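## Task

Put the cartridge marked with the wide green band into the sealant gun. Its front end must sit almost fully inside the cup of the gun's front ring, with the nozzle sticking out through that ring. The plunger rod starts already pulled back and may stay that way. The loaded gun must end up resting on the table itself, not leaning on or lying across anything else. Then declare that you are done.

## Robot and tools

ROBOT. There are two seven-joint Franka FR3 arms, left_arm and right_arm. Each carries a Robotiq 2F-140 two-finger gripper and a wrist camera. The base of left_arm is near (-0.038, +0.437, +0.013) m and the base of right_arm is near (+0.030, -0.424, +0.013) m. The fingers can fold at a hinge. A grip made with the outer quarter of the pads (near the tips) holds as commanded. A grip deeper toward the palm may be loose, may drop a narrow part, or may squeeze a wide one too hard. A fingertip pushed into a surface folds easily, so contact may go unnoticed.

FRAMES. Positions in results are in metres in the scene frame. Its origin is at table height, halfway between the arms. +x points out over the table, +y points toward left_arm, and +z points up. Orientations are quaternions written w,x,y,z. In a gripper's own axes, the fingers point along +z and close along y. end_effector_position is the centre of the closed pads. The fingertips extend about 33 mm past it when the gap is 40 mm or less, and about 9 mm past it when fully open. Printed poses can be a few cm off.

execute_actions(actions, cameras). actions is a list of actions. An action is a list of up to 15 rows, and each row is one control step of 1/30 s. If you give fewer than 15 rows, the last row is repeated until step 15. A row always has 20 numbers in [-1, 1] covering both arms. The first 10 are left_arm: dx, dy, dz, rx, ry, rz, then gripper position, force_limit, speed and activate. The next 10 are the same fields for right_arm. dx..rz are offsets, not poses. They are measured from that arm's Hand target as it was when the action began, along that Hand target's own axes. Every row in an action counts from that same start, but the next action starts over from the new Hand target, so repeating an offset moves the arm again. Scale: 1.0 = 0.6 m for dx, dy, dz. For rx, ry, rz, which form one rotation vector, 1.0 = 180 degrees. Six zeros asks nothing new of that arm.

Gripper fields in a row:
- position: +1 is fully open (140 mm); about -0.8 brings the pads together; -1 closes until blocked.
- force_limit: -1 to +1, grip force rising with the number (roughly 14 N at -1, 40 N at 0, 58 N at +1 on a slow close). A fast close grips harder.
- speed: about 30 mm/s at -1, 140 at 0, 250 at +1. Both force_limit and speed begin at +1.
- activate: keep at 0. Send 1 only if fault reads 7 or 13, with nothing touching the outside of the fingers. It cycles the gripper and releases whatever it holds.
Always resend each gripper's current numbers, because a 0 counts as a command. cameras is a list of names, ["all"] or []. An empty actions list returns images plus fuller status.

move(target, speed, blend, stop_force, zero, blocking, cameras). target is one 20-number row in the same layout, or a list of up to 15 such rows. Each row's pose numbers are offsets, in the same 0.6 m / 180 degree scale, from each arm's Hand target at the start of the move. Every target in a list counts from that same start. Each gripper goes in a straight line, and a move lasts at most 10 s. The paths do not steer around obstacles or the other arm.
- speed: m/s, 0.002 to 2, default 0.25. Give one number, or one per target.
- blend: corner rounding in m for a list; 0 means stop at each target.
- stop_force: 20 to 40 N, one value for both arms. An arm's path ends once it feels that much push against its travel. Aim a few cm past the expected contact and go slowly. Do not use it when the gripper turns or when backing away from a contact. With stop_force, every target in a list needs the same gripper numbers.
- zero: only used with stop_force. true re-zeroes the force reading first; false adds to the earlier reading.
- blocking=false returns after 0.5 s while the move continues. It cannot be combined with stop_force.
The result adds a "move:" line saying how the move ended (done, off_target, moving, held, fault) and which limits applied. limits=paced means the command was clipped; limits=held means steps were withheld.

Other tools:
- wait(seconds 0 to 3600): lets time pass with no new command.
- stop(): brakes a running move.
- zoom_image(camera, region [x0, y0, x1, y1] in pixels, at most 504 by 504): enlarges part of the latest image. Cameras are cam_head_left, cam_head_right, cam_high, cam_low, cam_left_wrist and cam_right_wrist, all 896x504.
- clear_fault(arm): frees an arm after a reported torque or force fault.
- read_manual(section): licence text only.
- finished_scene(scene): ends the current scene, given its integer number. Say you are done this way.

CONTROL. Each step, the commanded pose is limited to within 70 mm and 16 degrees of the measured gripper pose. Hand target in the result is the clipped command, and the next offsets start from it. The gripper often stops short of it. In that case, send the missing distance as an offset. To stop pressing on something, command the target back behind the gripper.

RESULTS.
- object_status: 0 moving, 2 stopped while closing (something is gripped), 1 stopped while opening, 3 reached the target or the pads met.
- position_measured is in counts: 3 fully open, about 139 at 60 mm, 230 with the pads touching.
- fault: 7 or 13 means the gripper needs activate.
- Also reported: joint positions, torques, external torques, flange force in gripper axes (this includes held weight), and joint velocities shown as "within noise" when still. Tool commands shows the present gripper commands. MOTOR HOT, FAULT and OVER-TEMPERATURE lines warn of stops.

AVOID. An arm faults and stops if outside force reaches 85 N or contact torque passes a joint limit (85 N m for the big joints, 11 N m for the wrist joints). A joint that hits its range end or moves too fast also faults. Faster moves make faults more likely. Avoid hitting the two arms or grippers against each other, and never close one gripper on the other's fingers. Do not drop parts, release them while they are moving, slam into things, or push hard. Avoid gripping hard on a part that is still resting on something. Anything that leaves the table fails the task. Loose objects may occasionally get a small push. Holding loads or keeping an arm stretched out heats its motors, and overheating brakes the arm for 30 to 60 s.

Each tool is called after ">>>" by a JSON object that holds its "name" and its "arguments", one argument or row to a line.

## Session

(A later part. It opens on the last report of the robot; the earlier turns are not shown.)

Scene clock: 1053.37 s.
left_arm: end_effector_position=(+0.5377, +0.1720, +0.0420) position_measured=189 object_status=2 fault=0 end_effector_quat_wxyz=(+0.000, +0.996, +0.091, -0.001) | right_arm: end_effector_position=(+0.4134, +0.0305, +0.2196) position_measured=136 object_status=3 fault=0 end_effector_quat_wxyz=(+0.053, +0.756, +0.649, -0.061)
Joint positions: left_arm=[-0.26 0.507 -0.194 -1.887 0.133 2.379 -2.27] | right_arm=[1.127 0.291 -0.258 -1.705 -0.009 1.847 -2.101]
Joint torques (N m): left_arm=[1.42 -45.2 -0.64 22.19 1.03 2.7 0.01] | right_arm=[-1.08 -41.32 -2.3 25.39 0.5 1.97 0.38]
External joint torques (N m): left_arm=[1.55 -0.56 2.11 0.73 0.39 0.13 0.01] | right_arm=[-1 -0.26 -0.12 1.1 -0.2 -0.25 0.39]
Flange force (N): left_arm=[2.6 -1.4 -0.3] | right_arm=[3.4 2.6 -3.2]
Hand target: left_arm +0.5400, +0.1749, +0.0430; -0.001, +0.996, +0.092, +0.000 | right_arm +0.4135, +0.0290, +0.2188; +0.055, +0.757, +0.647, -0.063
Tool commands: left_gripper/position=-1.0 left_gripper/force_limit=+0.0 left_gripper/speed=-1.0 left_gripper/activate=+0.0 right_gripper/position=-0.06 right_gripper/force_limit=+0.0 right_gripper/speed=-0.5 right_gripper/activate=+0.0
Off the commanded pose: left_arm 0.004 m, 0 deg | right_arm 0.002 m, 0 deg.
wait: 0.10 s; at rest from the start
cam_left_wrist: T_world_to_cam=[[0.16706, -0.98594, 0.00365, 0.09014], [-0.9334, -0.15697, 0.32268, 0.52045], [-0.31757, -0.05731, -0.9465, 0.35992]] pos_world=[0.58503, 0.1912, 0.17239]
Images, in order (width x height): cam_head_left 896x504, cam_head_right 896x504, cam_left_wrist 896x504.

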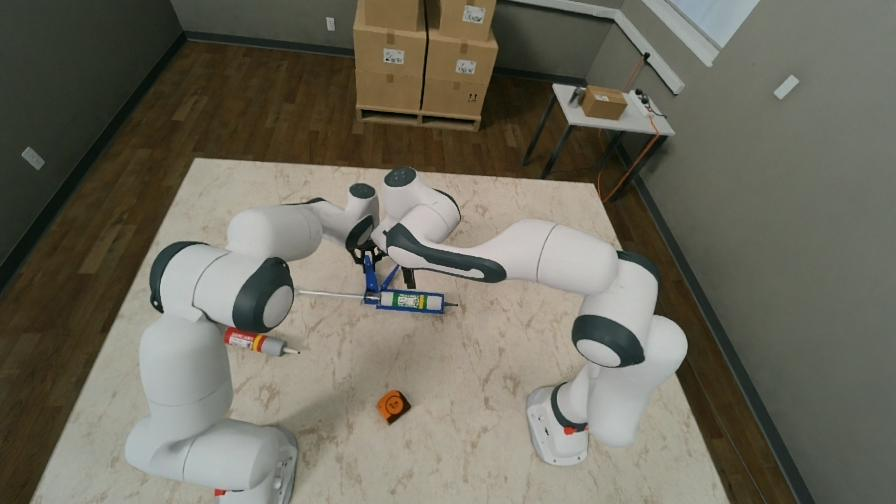

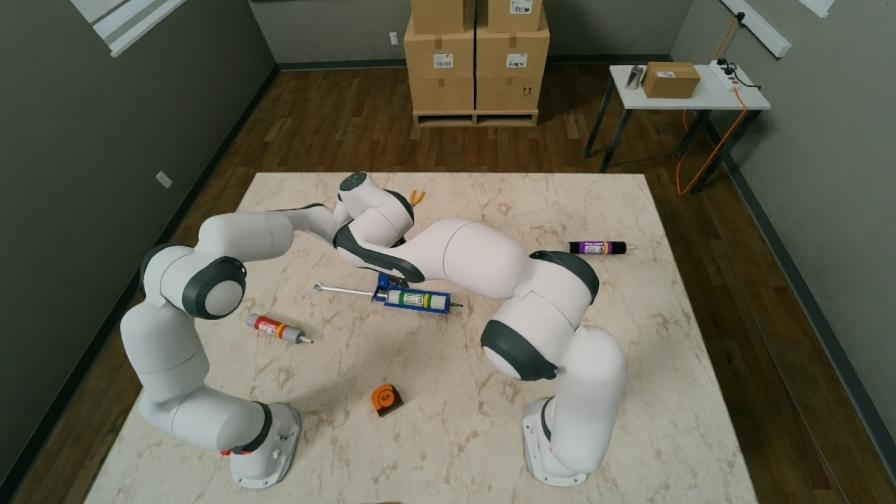

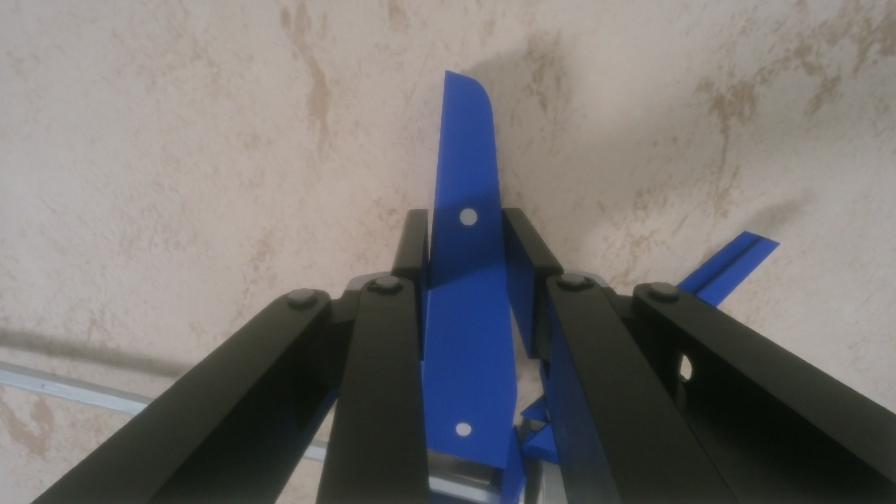

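>>> {"name": "move", "arguments": {
  "target": [
    [0,0,0,0,0,0,-1,0,-1,0,0.0043,-0.0016,0.208,0,0.0428,0,-0.06,0,-0.5,0],
    [0,0,0,0,0,0,-1,0,-1,0,0.0154,-0.0016,0.2736,0,0.0428,0,-0.06,0,-0.5,0],
    [0,0,0,0,0,0,-1,0,-1,0,0.0154,-0.0016,0.2736,0,0.0428,0,-1,0,-1,0]
  ],
  "speed": [0.25,0.08,0.08],
  "cameras": ["cam_right_wrist","cam_high"]
}}

Scene clock: 1077.07 s.
left_arm: end_effector_position=(+0.5377, +0.1720, +0.0420) position_measured=189 object_status=2 fault=0 end_effector_quat_wxyz=(+0.000, +0.996, +0.091, -0.001) | right_arm: end_effector_position=(+0.4103, +0.0103, +0.0561) position_measured=164 object_status=2 fault=0 end_effector_quat_wxyz=(+0.012, +0.761, +0.649, -0.013)
Joint positions: left_arm=[-0.26 0.507 -0.194 -1.887 0.133 2.379 -2.27] | right_arm=[1.076 0.358 -0.231 -2.082 0.09 2.401 -2.182]
Joint torques (N m): left_arm=[1.62 -45.08 -0.62 21.82 0.93 2.7 0.05] | right_arm=[-1 -39.75 -1.86 21.71 0.94 2.6 -0.04]
External joint torques (N m): left_arm=[1.57 -0.5 1.95 0.38 0.3 0.13 0.05] | right_arm=[-0.94 0.3 0.48 0.61 0.33 0.05 -0.04]
Flange force (N): left_arm=[1.5 -2.2 -0.3] | right_arm=[2.7 2.9 1.1]
Hand target: left_arm +0.5400, +0.1749, +0.0430; -0.001, +0.996, +0.092, +0.000 | right_arm +0.4098, +0.0111, +0.0554; +0.011, +0.760, +0.650, -0.012
Off the commanded pose: left_arm 0.004 m, 0 deg | right_arm 0.001 m, 0 deg.
move: done
cam_right_wrist: T_world_to_cam=[[0.98747, -0.15755, 0.00871, -0.39317], [-0.14975, -0.91835, 0.36634, 0.05373], [-0.04972, -0.36305, -0.93044, 0.21973]] pos_world=[0.40722, 0.06717, 0.18819]
Images, in order (width x height): cam_high 896x504, cam_right_wrist 896x504.

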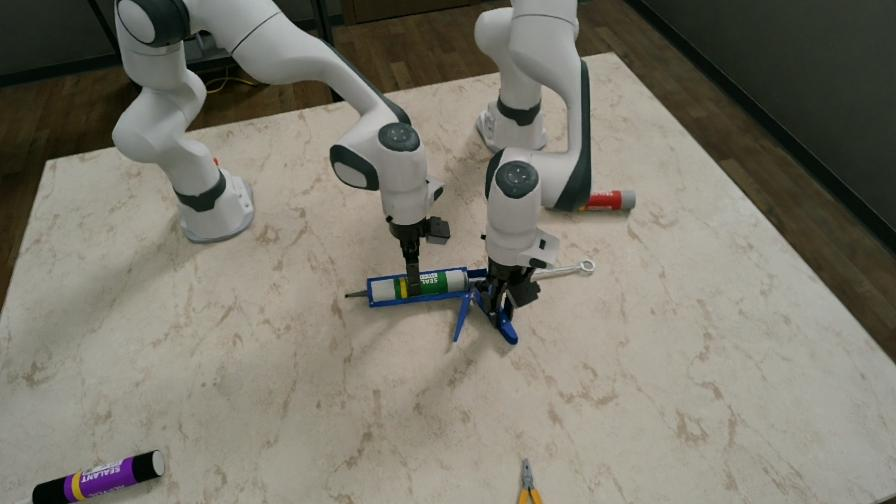

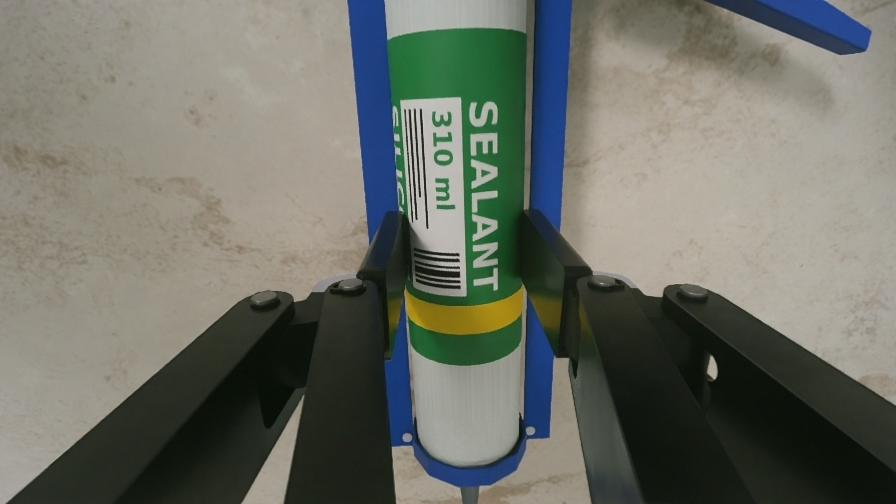

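>>> {"name": "move", "arguments": {
  "target": [
    [0,0,0,0,0,0,-1,0,-1,0,-0.022,0,0,0,0,0,-1,0,-1,0]
  ],
  "speed": 0.04,
  "cameras": ["cam_right_wrist","cam_high"]
}}

>>> {"name": "zoom_image", "arguments": {
  "camera": "cam_high",
  "region": [335, 260, 415, 320]
}}

>>> {"name": "zoom_image", "arguments": {
  "camera": "cam_high",
  "region": [430, 245, 500, 305]
}}

Scene clock: 1081.90 s.
left_arm: end_effector_position=(+0.5355, +0.1674, +0.0420) position_measured=189 object_status=2 fault=0 end_effector_quat_wxyz=(+0.001, +0.996, +0.088, -0.002) | right_arm: end_effector_position=(+0.4079, +0.0049, +0.0576) position_measured=164 object_status=2 fault=0 end_effector_quat_wxyz=(+0.009, +0.760, +0.650, -0.007)
Joint positions: left_arm=[-0.263 0.507 -0.199 -1.888 0.133 2.379 -2.27] | right_arm=[1.073 0.333 -0.231 -2.12 0.09 2.426 -2.189]
Joint velocities: left_arm=[within noise] | right_arm=[0.001 -0.001 0.001 -0.001 0 0.002 -0.006]
Joint torques (N m): left_arm=[4.66 -45.69 2.4 22.68 1.89 2.68 0.04] | right_arm=[-2.75 -40.47 -3.77 19.1 0.33 1.05 -0.06]
External joint torques (N m): left_arm=[4.85 -0.87 5.28 1.11 1.24 0.08 0.04] | right_arm=[-2.74 -1.29 -1.64 -1.89 -0.28 -1.53 -0.06]
Flange force (N): left_arm=[5.8 -5.3 -0.4] | right_arm=[-8.8 -0.4 -5.1]
Hand target: left_arm +0.5400, +0.1749, +0.0430; -0.001, +0.996, +0.092, +0.000 | right_arm +0.4078, -0.0019, +0.0559; +0.011, +0.760, +0.650, -0.012
Off the commanded pose: left_arm 0.009 m, 1 deg | right_arm 0.007 m, 1 deg.
move: off_target (right_arm)
cam_right_wrist: T_world_to_cam=[[0.98781, -0.15518, 0.01207, -0.39194], [-0.14936, -0.92317, 0.35419, 0.0485], [-0.04382, -0.35168, -0.9351, 0.21697]] pos_world=[0.40392, 0.06025, 0.19044]
Images, in order (width x height): cam_high 896x504, cam_right_wrist 896x504.

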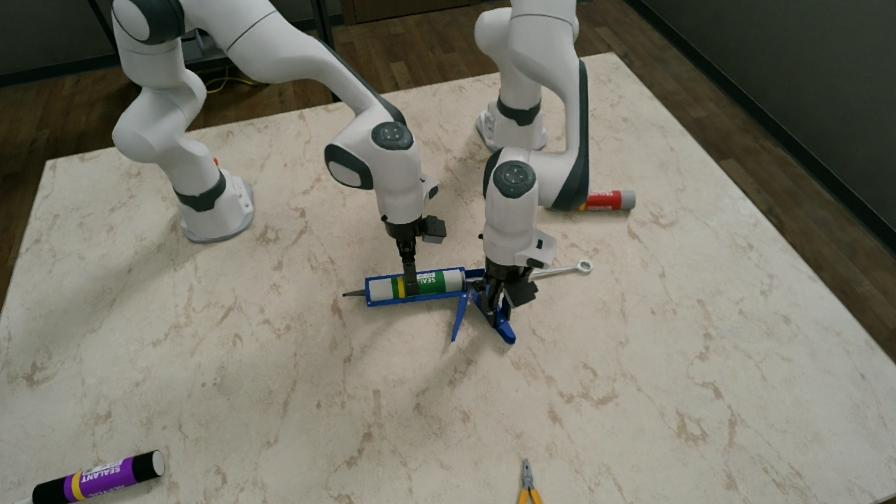

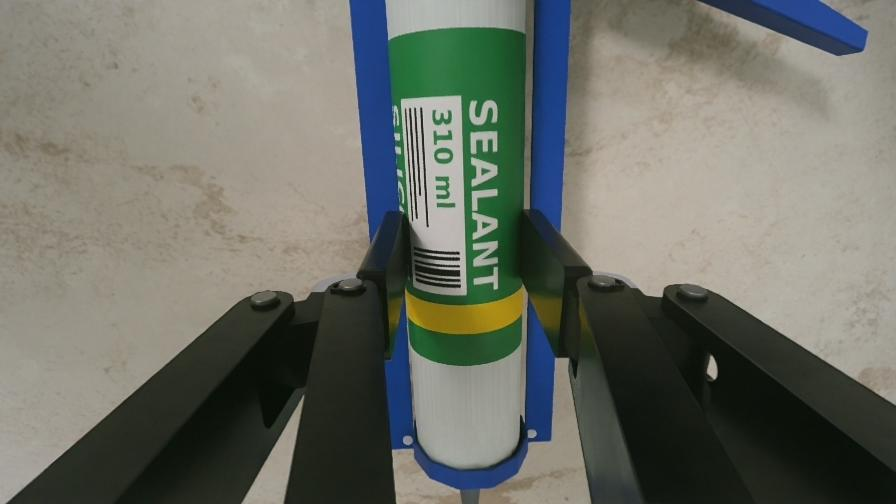

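Scaled by 6.300 from the camera's image (finer frame: 1280x720).

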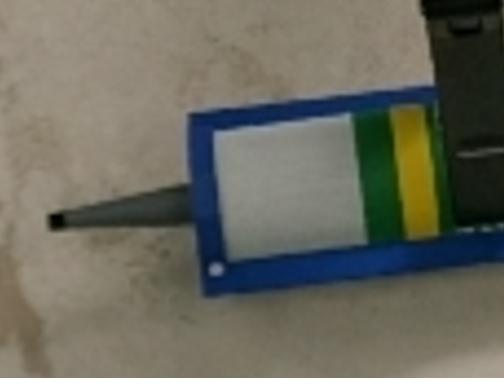

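Scaled by 7.200 from the camera's image (finer frame: 1280x720).

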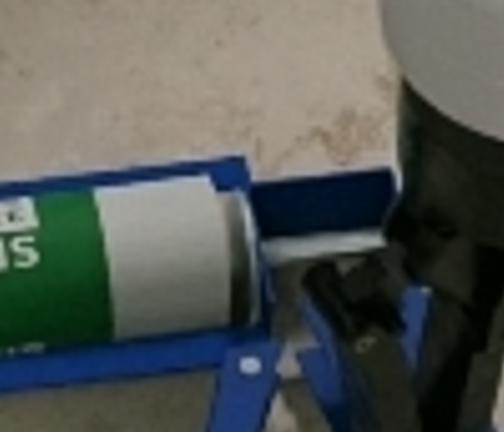

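>>> {"name": "move", "arguments": {
  "target": [
    [0,0,0,0,0,0,-1,0,-1,0,0.009,0,0,0,0,0,-1,0,-1,0],
    [0,0,0,0,0,0,-1,0,-1,0,0.009,0,0,0,0,0,-0.06,0,-0.5,0],
    [0,0,0,0,0,0,-1,0,-1,0,0.009,0,-0.03,0,0,0,-0.06,0,-0.5,0],
    [0,0,0,0,0,0,-0.2,0,-0.5,0,0.009,0,-0.28,0,0,0,-0.06,0,-0.5,0]
  ],
  "speed": [0.05,0.05,0.06,0.25],
  "cameras": ["cam_right_wrist","cam_high","cam_left_wrist"]
}}

>>> {"name": "zoom_image", "arguments": {
  "camera": "cam_high",
  "region": [335, 230, 605, 380]
}}

Scene clock: 1094.13 s.
left_arm: end_effector_position=(+0.5383, +0.1735, +0.0418) position_measured=154 object_status=0 fault=0 end_effector_quat_wxyz=(+0.000, +0.996, +0.093, -0.001) | right_arm: end_effector_position=(+0.4099, +0.0100, +0.2246) position_measured=136 object_status=3 fault=0 end_effector_quat_wxyz=(+0.009, +0.759, +0.651, -0.010)
Joint positions: left_arm=[-0.259 0.507 -0.193 -1.888 0.133 2.379 -2.27] | right_arm=[1.091 0.116 -0.25 -1.941 0.015 2.031 -2.143]
Joint torques (N m): left_arm=[0.72 -45.13 -1.39 22.03 0.86 2.64 0.06] | right_arm=[-1.1 -35.64 -0.84 25.37 0.59 2.29 0.37]
External joint torques (N m): left_arm=[0.69 -0.48 1.2 0.58 0.23 0.07 0.06] | right_arm=[-1.06 -0.05 0.03 0.96 -0.22 -0.27 0.37]
Flange force (N): left_arm=[1.7 -0.4 -0.5] | right_arm=[2.9 2.3 -2.3]
Hand target: left_arm +0.5400, +0.1749, +0.0430; -0.001, +0.996, +0.092, +0.000 | right_arm +0.4093, +0.0089, +0.2236; +0.011, +0.760, +0.650, -0.012
Off the commanded pose: left_arm 0.003 m, 0 deg | right_arm 0.002 m, 0 deg.
move: done; target 2's new numbers were sent with right_arm's hand 0.004 m and 1 deg from that target; target 4's new numbers were sent with left_arm's hand 0.004 m and 0 deg from that target
cam_left_wrist: T_world_to_cam=[[0.16929, -0.98556, 0.00279, 0.09041], [-0.93306, -0.15936, 0.3225, 0.52149], [-0.3174, -0.05719, -0.94657, 0.35996]] pos_world=[0.58553, 0.19279, 0.17229]
cam_right_wrist: T_world_to_cam=[[0.98831, -0.15224, 0.00775, -0.39441], [-0.14485, -0.92202, 0.35904, -0.00857], [-0.04752, -0.35596, -0.93329, 0.37613]] pos_world=[0.40643, 0.06594, 0.35717]
Images, in order (width x height): cam_high 896x504, cam_left_wrist 896x504, cam_right_wrist 896x504.

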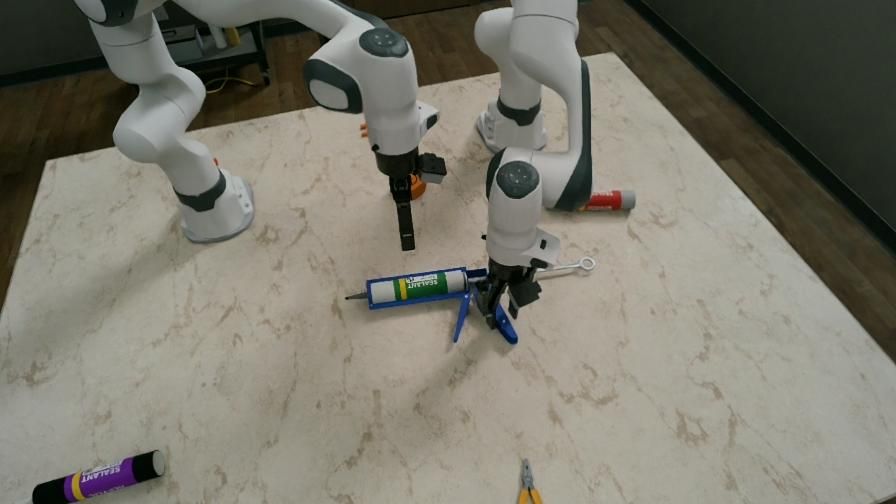

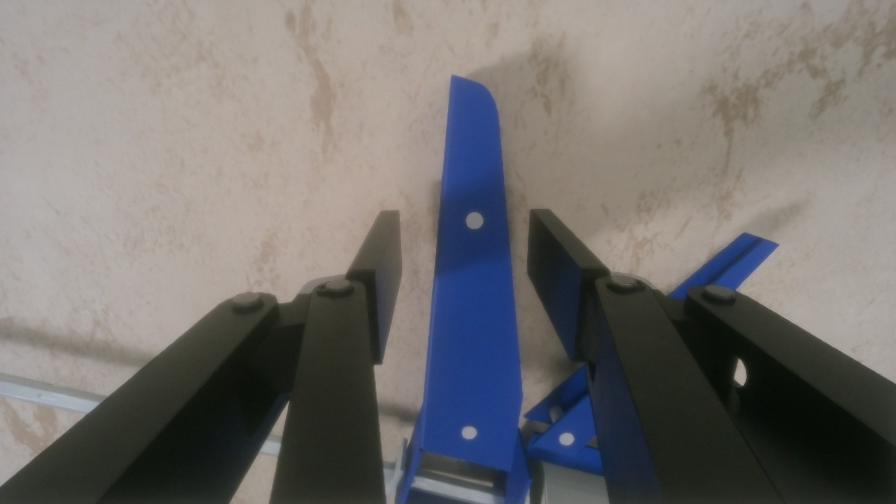

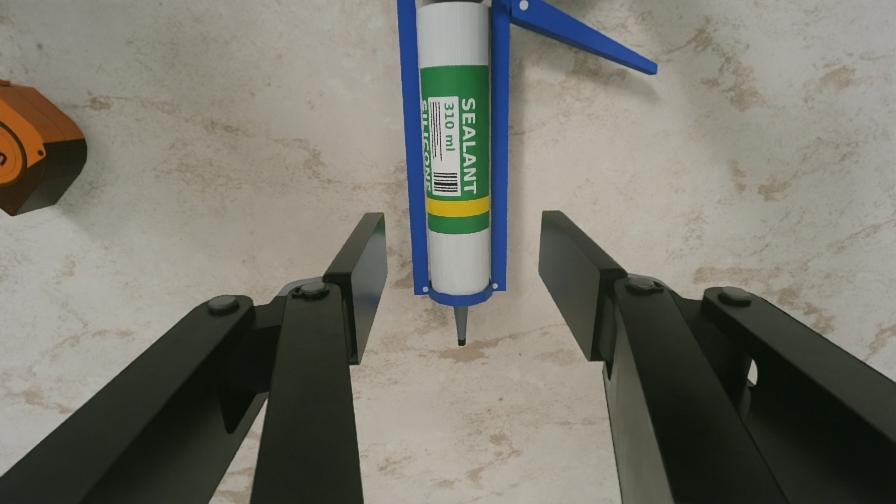

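Scaled by 1.867 from the camera's image (finer frame: 1280x720).

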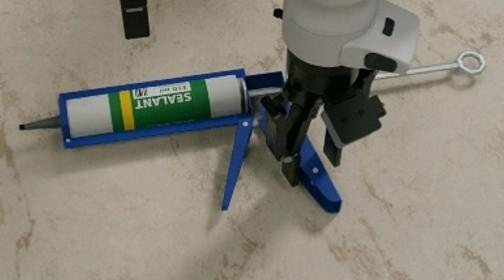

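>>> {"name": "move", "arguments": {
  "target": [
    [0,0,-0.03,0,0,0,-0.2,0,-0.5,0,0,0,0,0,0,0,-0.06,0,-0.5,0],
    [0,0,-0.25,0,0,0,-0.2,0,-0.5,0,0,0,0,0,0,0,-0.06,0,-0.5,0]
  ],
  "speed": [0.08,0.25],
  "blend": 0.01,
  "cameras": ["cam_right_wrist","cam_high","cam_left_wrist","cam_low"]
}}

>>> {"name": "zoom_image", "arguments": {
  "camera": "cam_high",
  "region": [335, 240, 535, 350]
}}

>>> {"name": "zoom_image", "arguments": {
  "camera": "cam_low",
  "region": [400, 240, 620, 340]
}}

Scene clock: 1099.07 s.
left_arm: end_effector_position=(+0.5411, +0.1751, +0.1936) position_measured=154 object_status=3 fault=0 end_effector_quat_wxyz=(-0.001, +0.996, +0.093, +0.003) | right_arm: end_effector_position=(+0.4099, +0.0100, +0.2246) position_measured=136 object_status=3 fault=0 end_effector_quat_wxyz=(+0.009, +0.759, +0.651, -0.010)
Joint positions: left_arm=[-0.238 0.3 -0.221 -1.779 0.079 2.074 -2.234] | right_arm=[1.091 0.116 -0.25 -1.941 0.015 2.031 -2.143]
Joint velocities: left_arm=[-0.001 0 0 0.001 0.001 -0.004 0.003] | right_arm=[within noise]
Joint torques (N m): left_arm=[0.84 -40.76 -1.36 24.47 0.43 2.39 0.15] | right_arm=[-1 -35.68 -0.86 25.44 0.6 2.26 0.38]
External joint torques (N m): left_arm=[1.13 0.72 0.71 0.19 -0.38 -0.23 0.15] | right_arm=[-0.84 -0.19 0.12 1.05 -0.2 -0.31 0.38]
Flange force (N): left_arm=[3.3 0.0 -0.2] | right_arm=[3.0 1.9 -2.7]
Hand target: left_arm +0.5399, +0.1748, +0.1930; -0.001, +0.996, +0.092, +0.000 | right_arm +0.4093, +0.0089, +0.2236; +0.011, +0.760, +0.650, -0.012
Off the commanded pose: left_arm 0.001 m, 0 deg | right_arm 0.002 m, 0 deg.
move: done; blend cut to 0.009 m at target 1
cam_left_wrist: T_world_to_cam=[[0.17081, -0.9853, 0.00126, 0.09052], [-0.93523, -0.16173, 0.31494, 0.47841], [-0.31011, -0.05498, -0.94911, 0.50074]] pos_world=[0.58724, 0.19409, 0.32447]
cam_right_wrist: T_world_to_cam=[[0.98829, -0.15238, 0.0077, -0.39437], [-0.14496, -0.92199, 0.35905, -0.00853], [-0.04762, -0.35596, -0.93329, 0.37617]] pos_world=[0.40643, 0.06594, 0.35717]
Images, in order (width x height): cam_high 896x504, cam_low 896x504, cam_left_wrist 896x504, cam_right_wrist 896x504.

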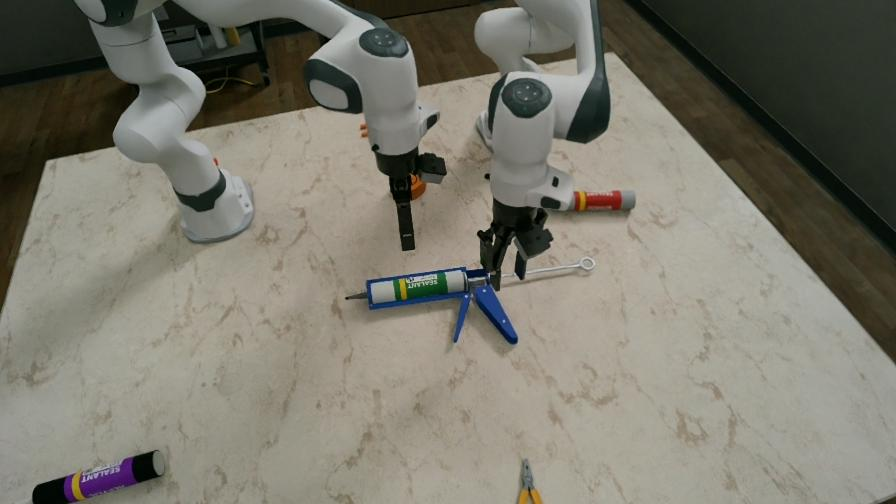

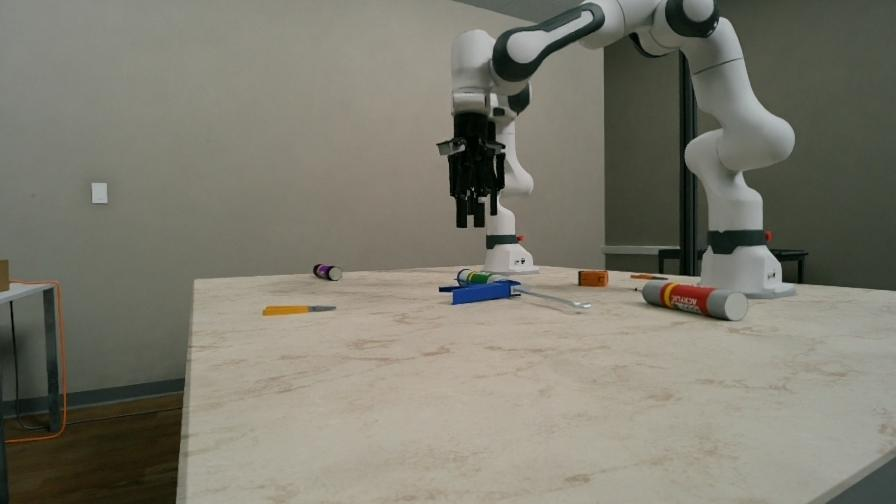

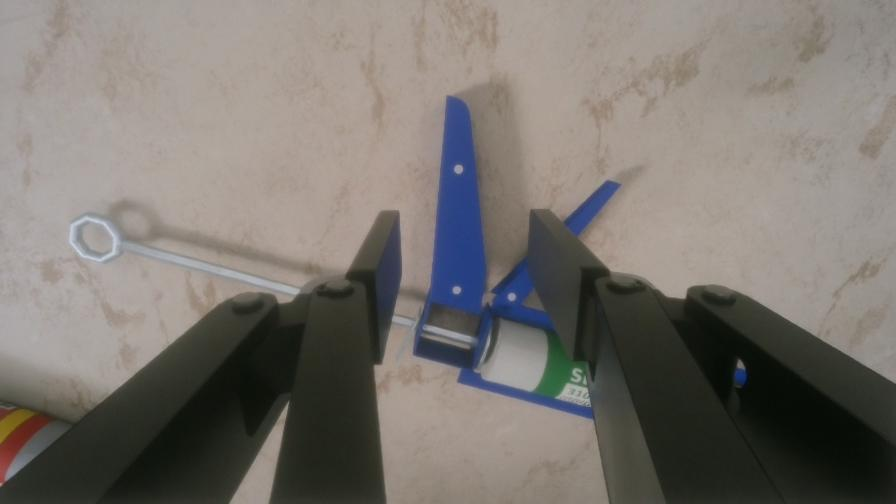

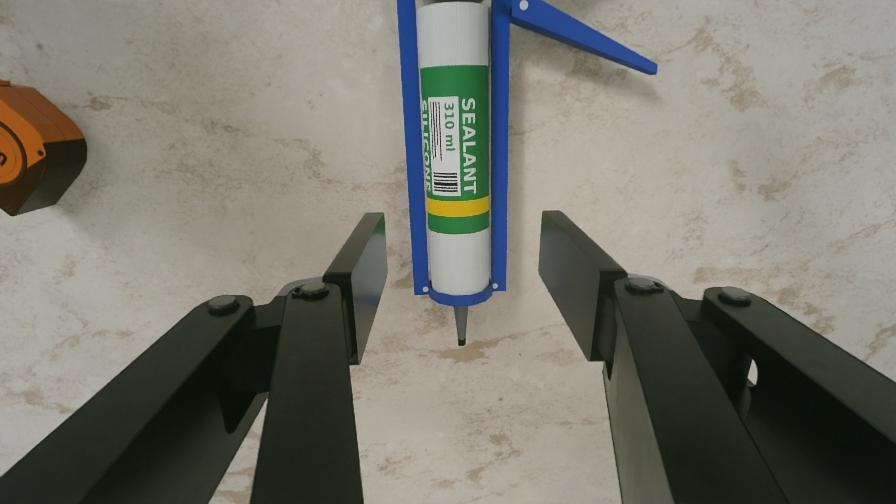

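Scaled by 2.520 from the camera's image (finer frame: 1280x720).

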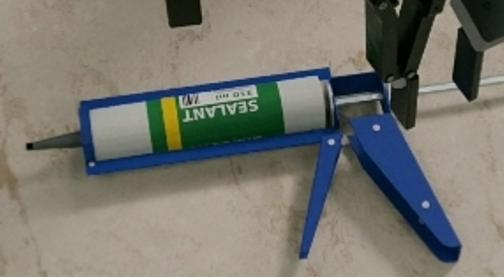

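Scaled by 2.291 from the camera's image (finer frame: 1280x720).

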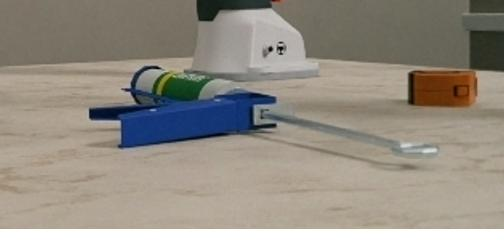

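The gun is loaded. The green-band cartridge sits in the cradle with its front end in the ring's cup, nozzle out through the ring and plunger rod drawn back behind it. The gun is lying on the table, and both grippers have let go. I am done.

>>> {"name": "finished_scene", "arguments": {
  "scene": 2
}}

The scene is finished: the task was done.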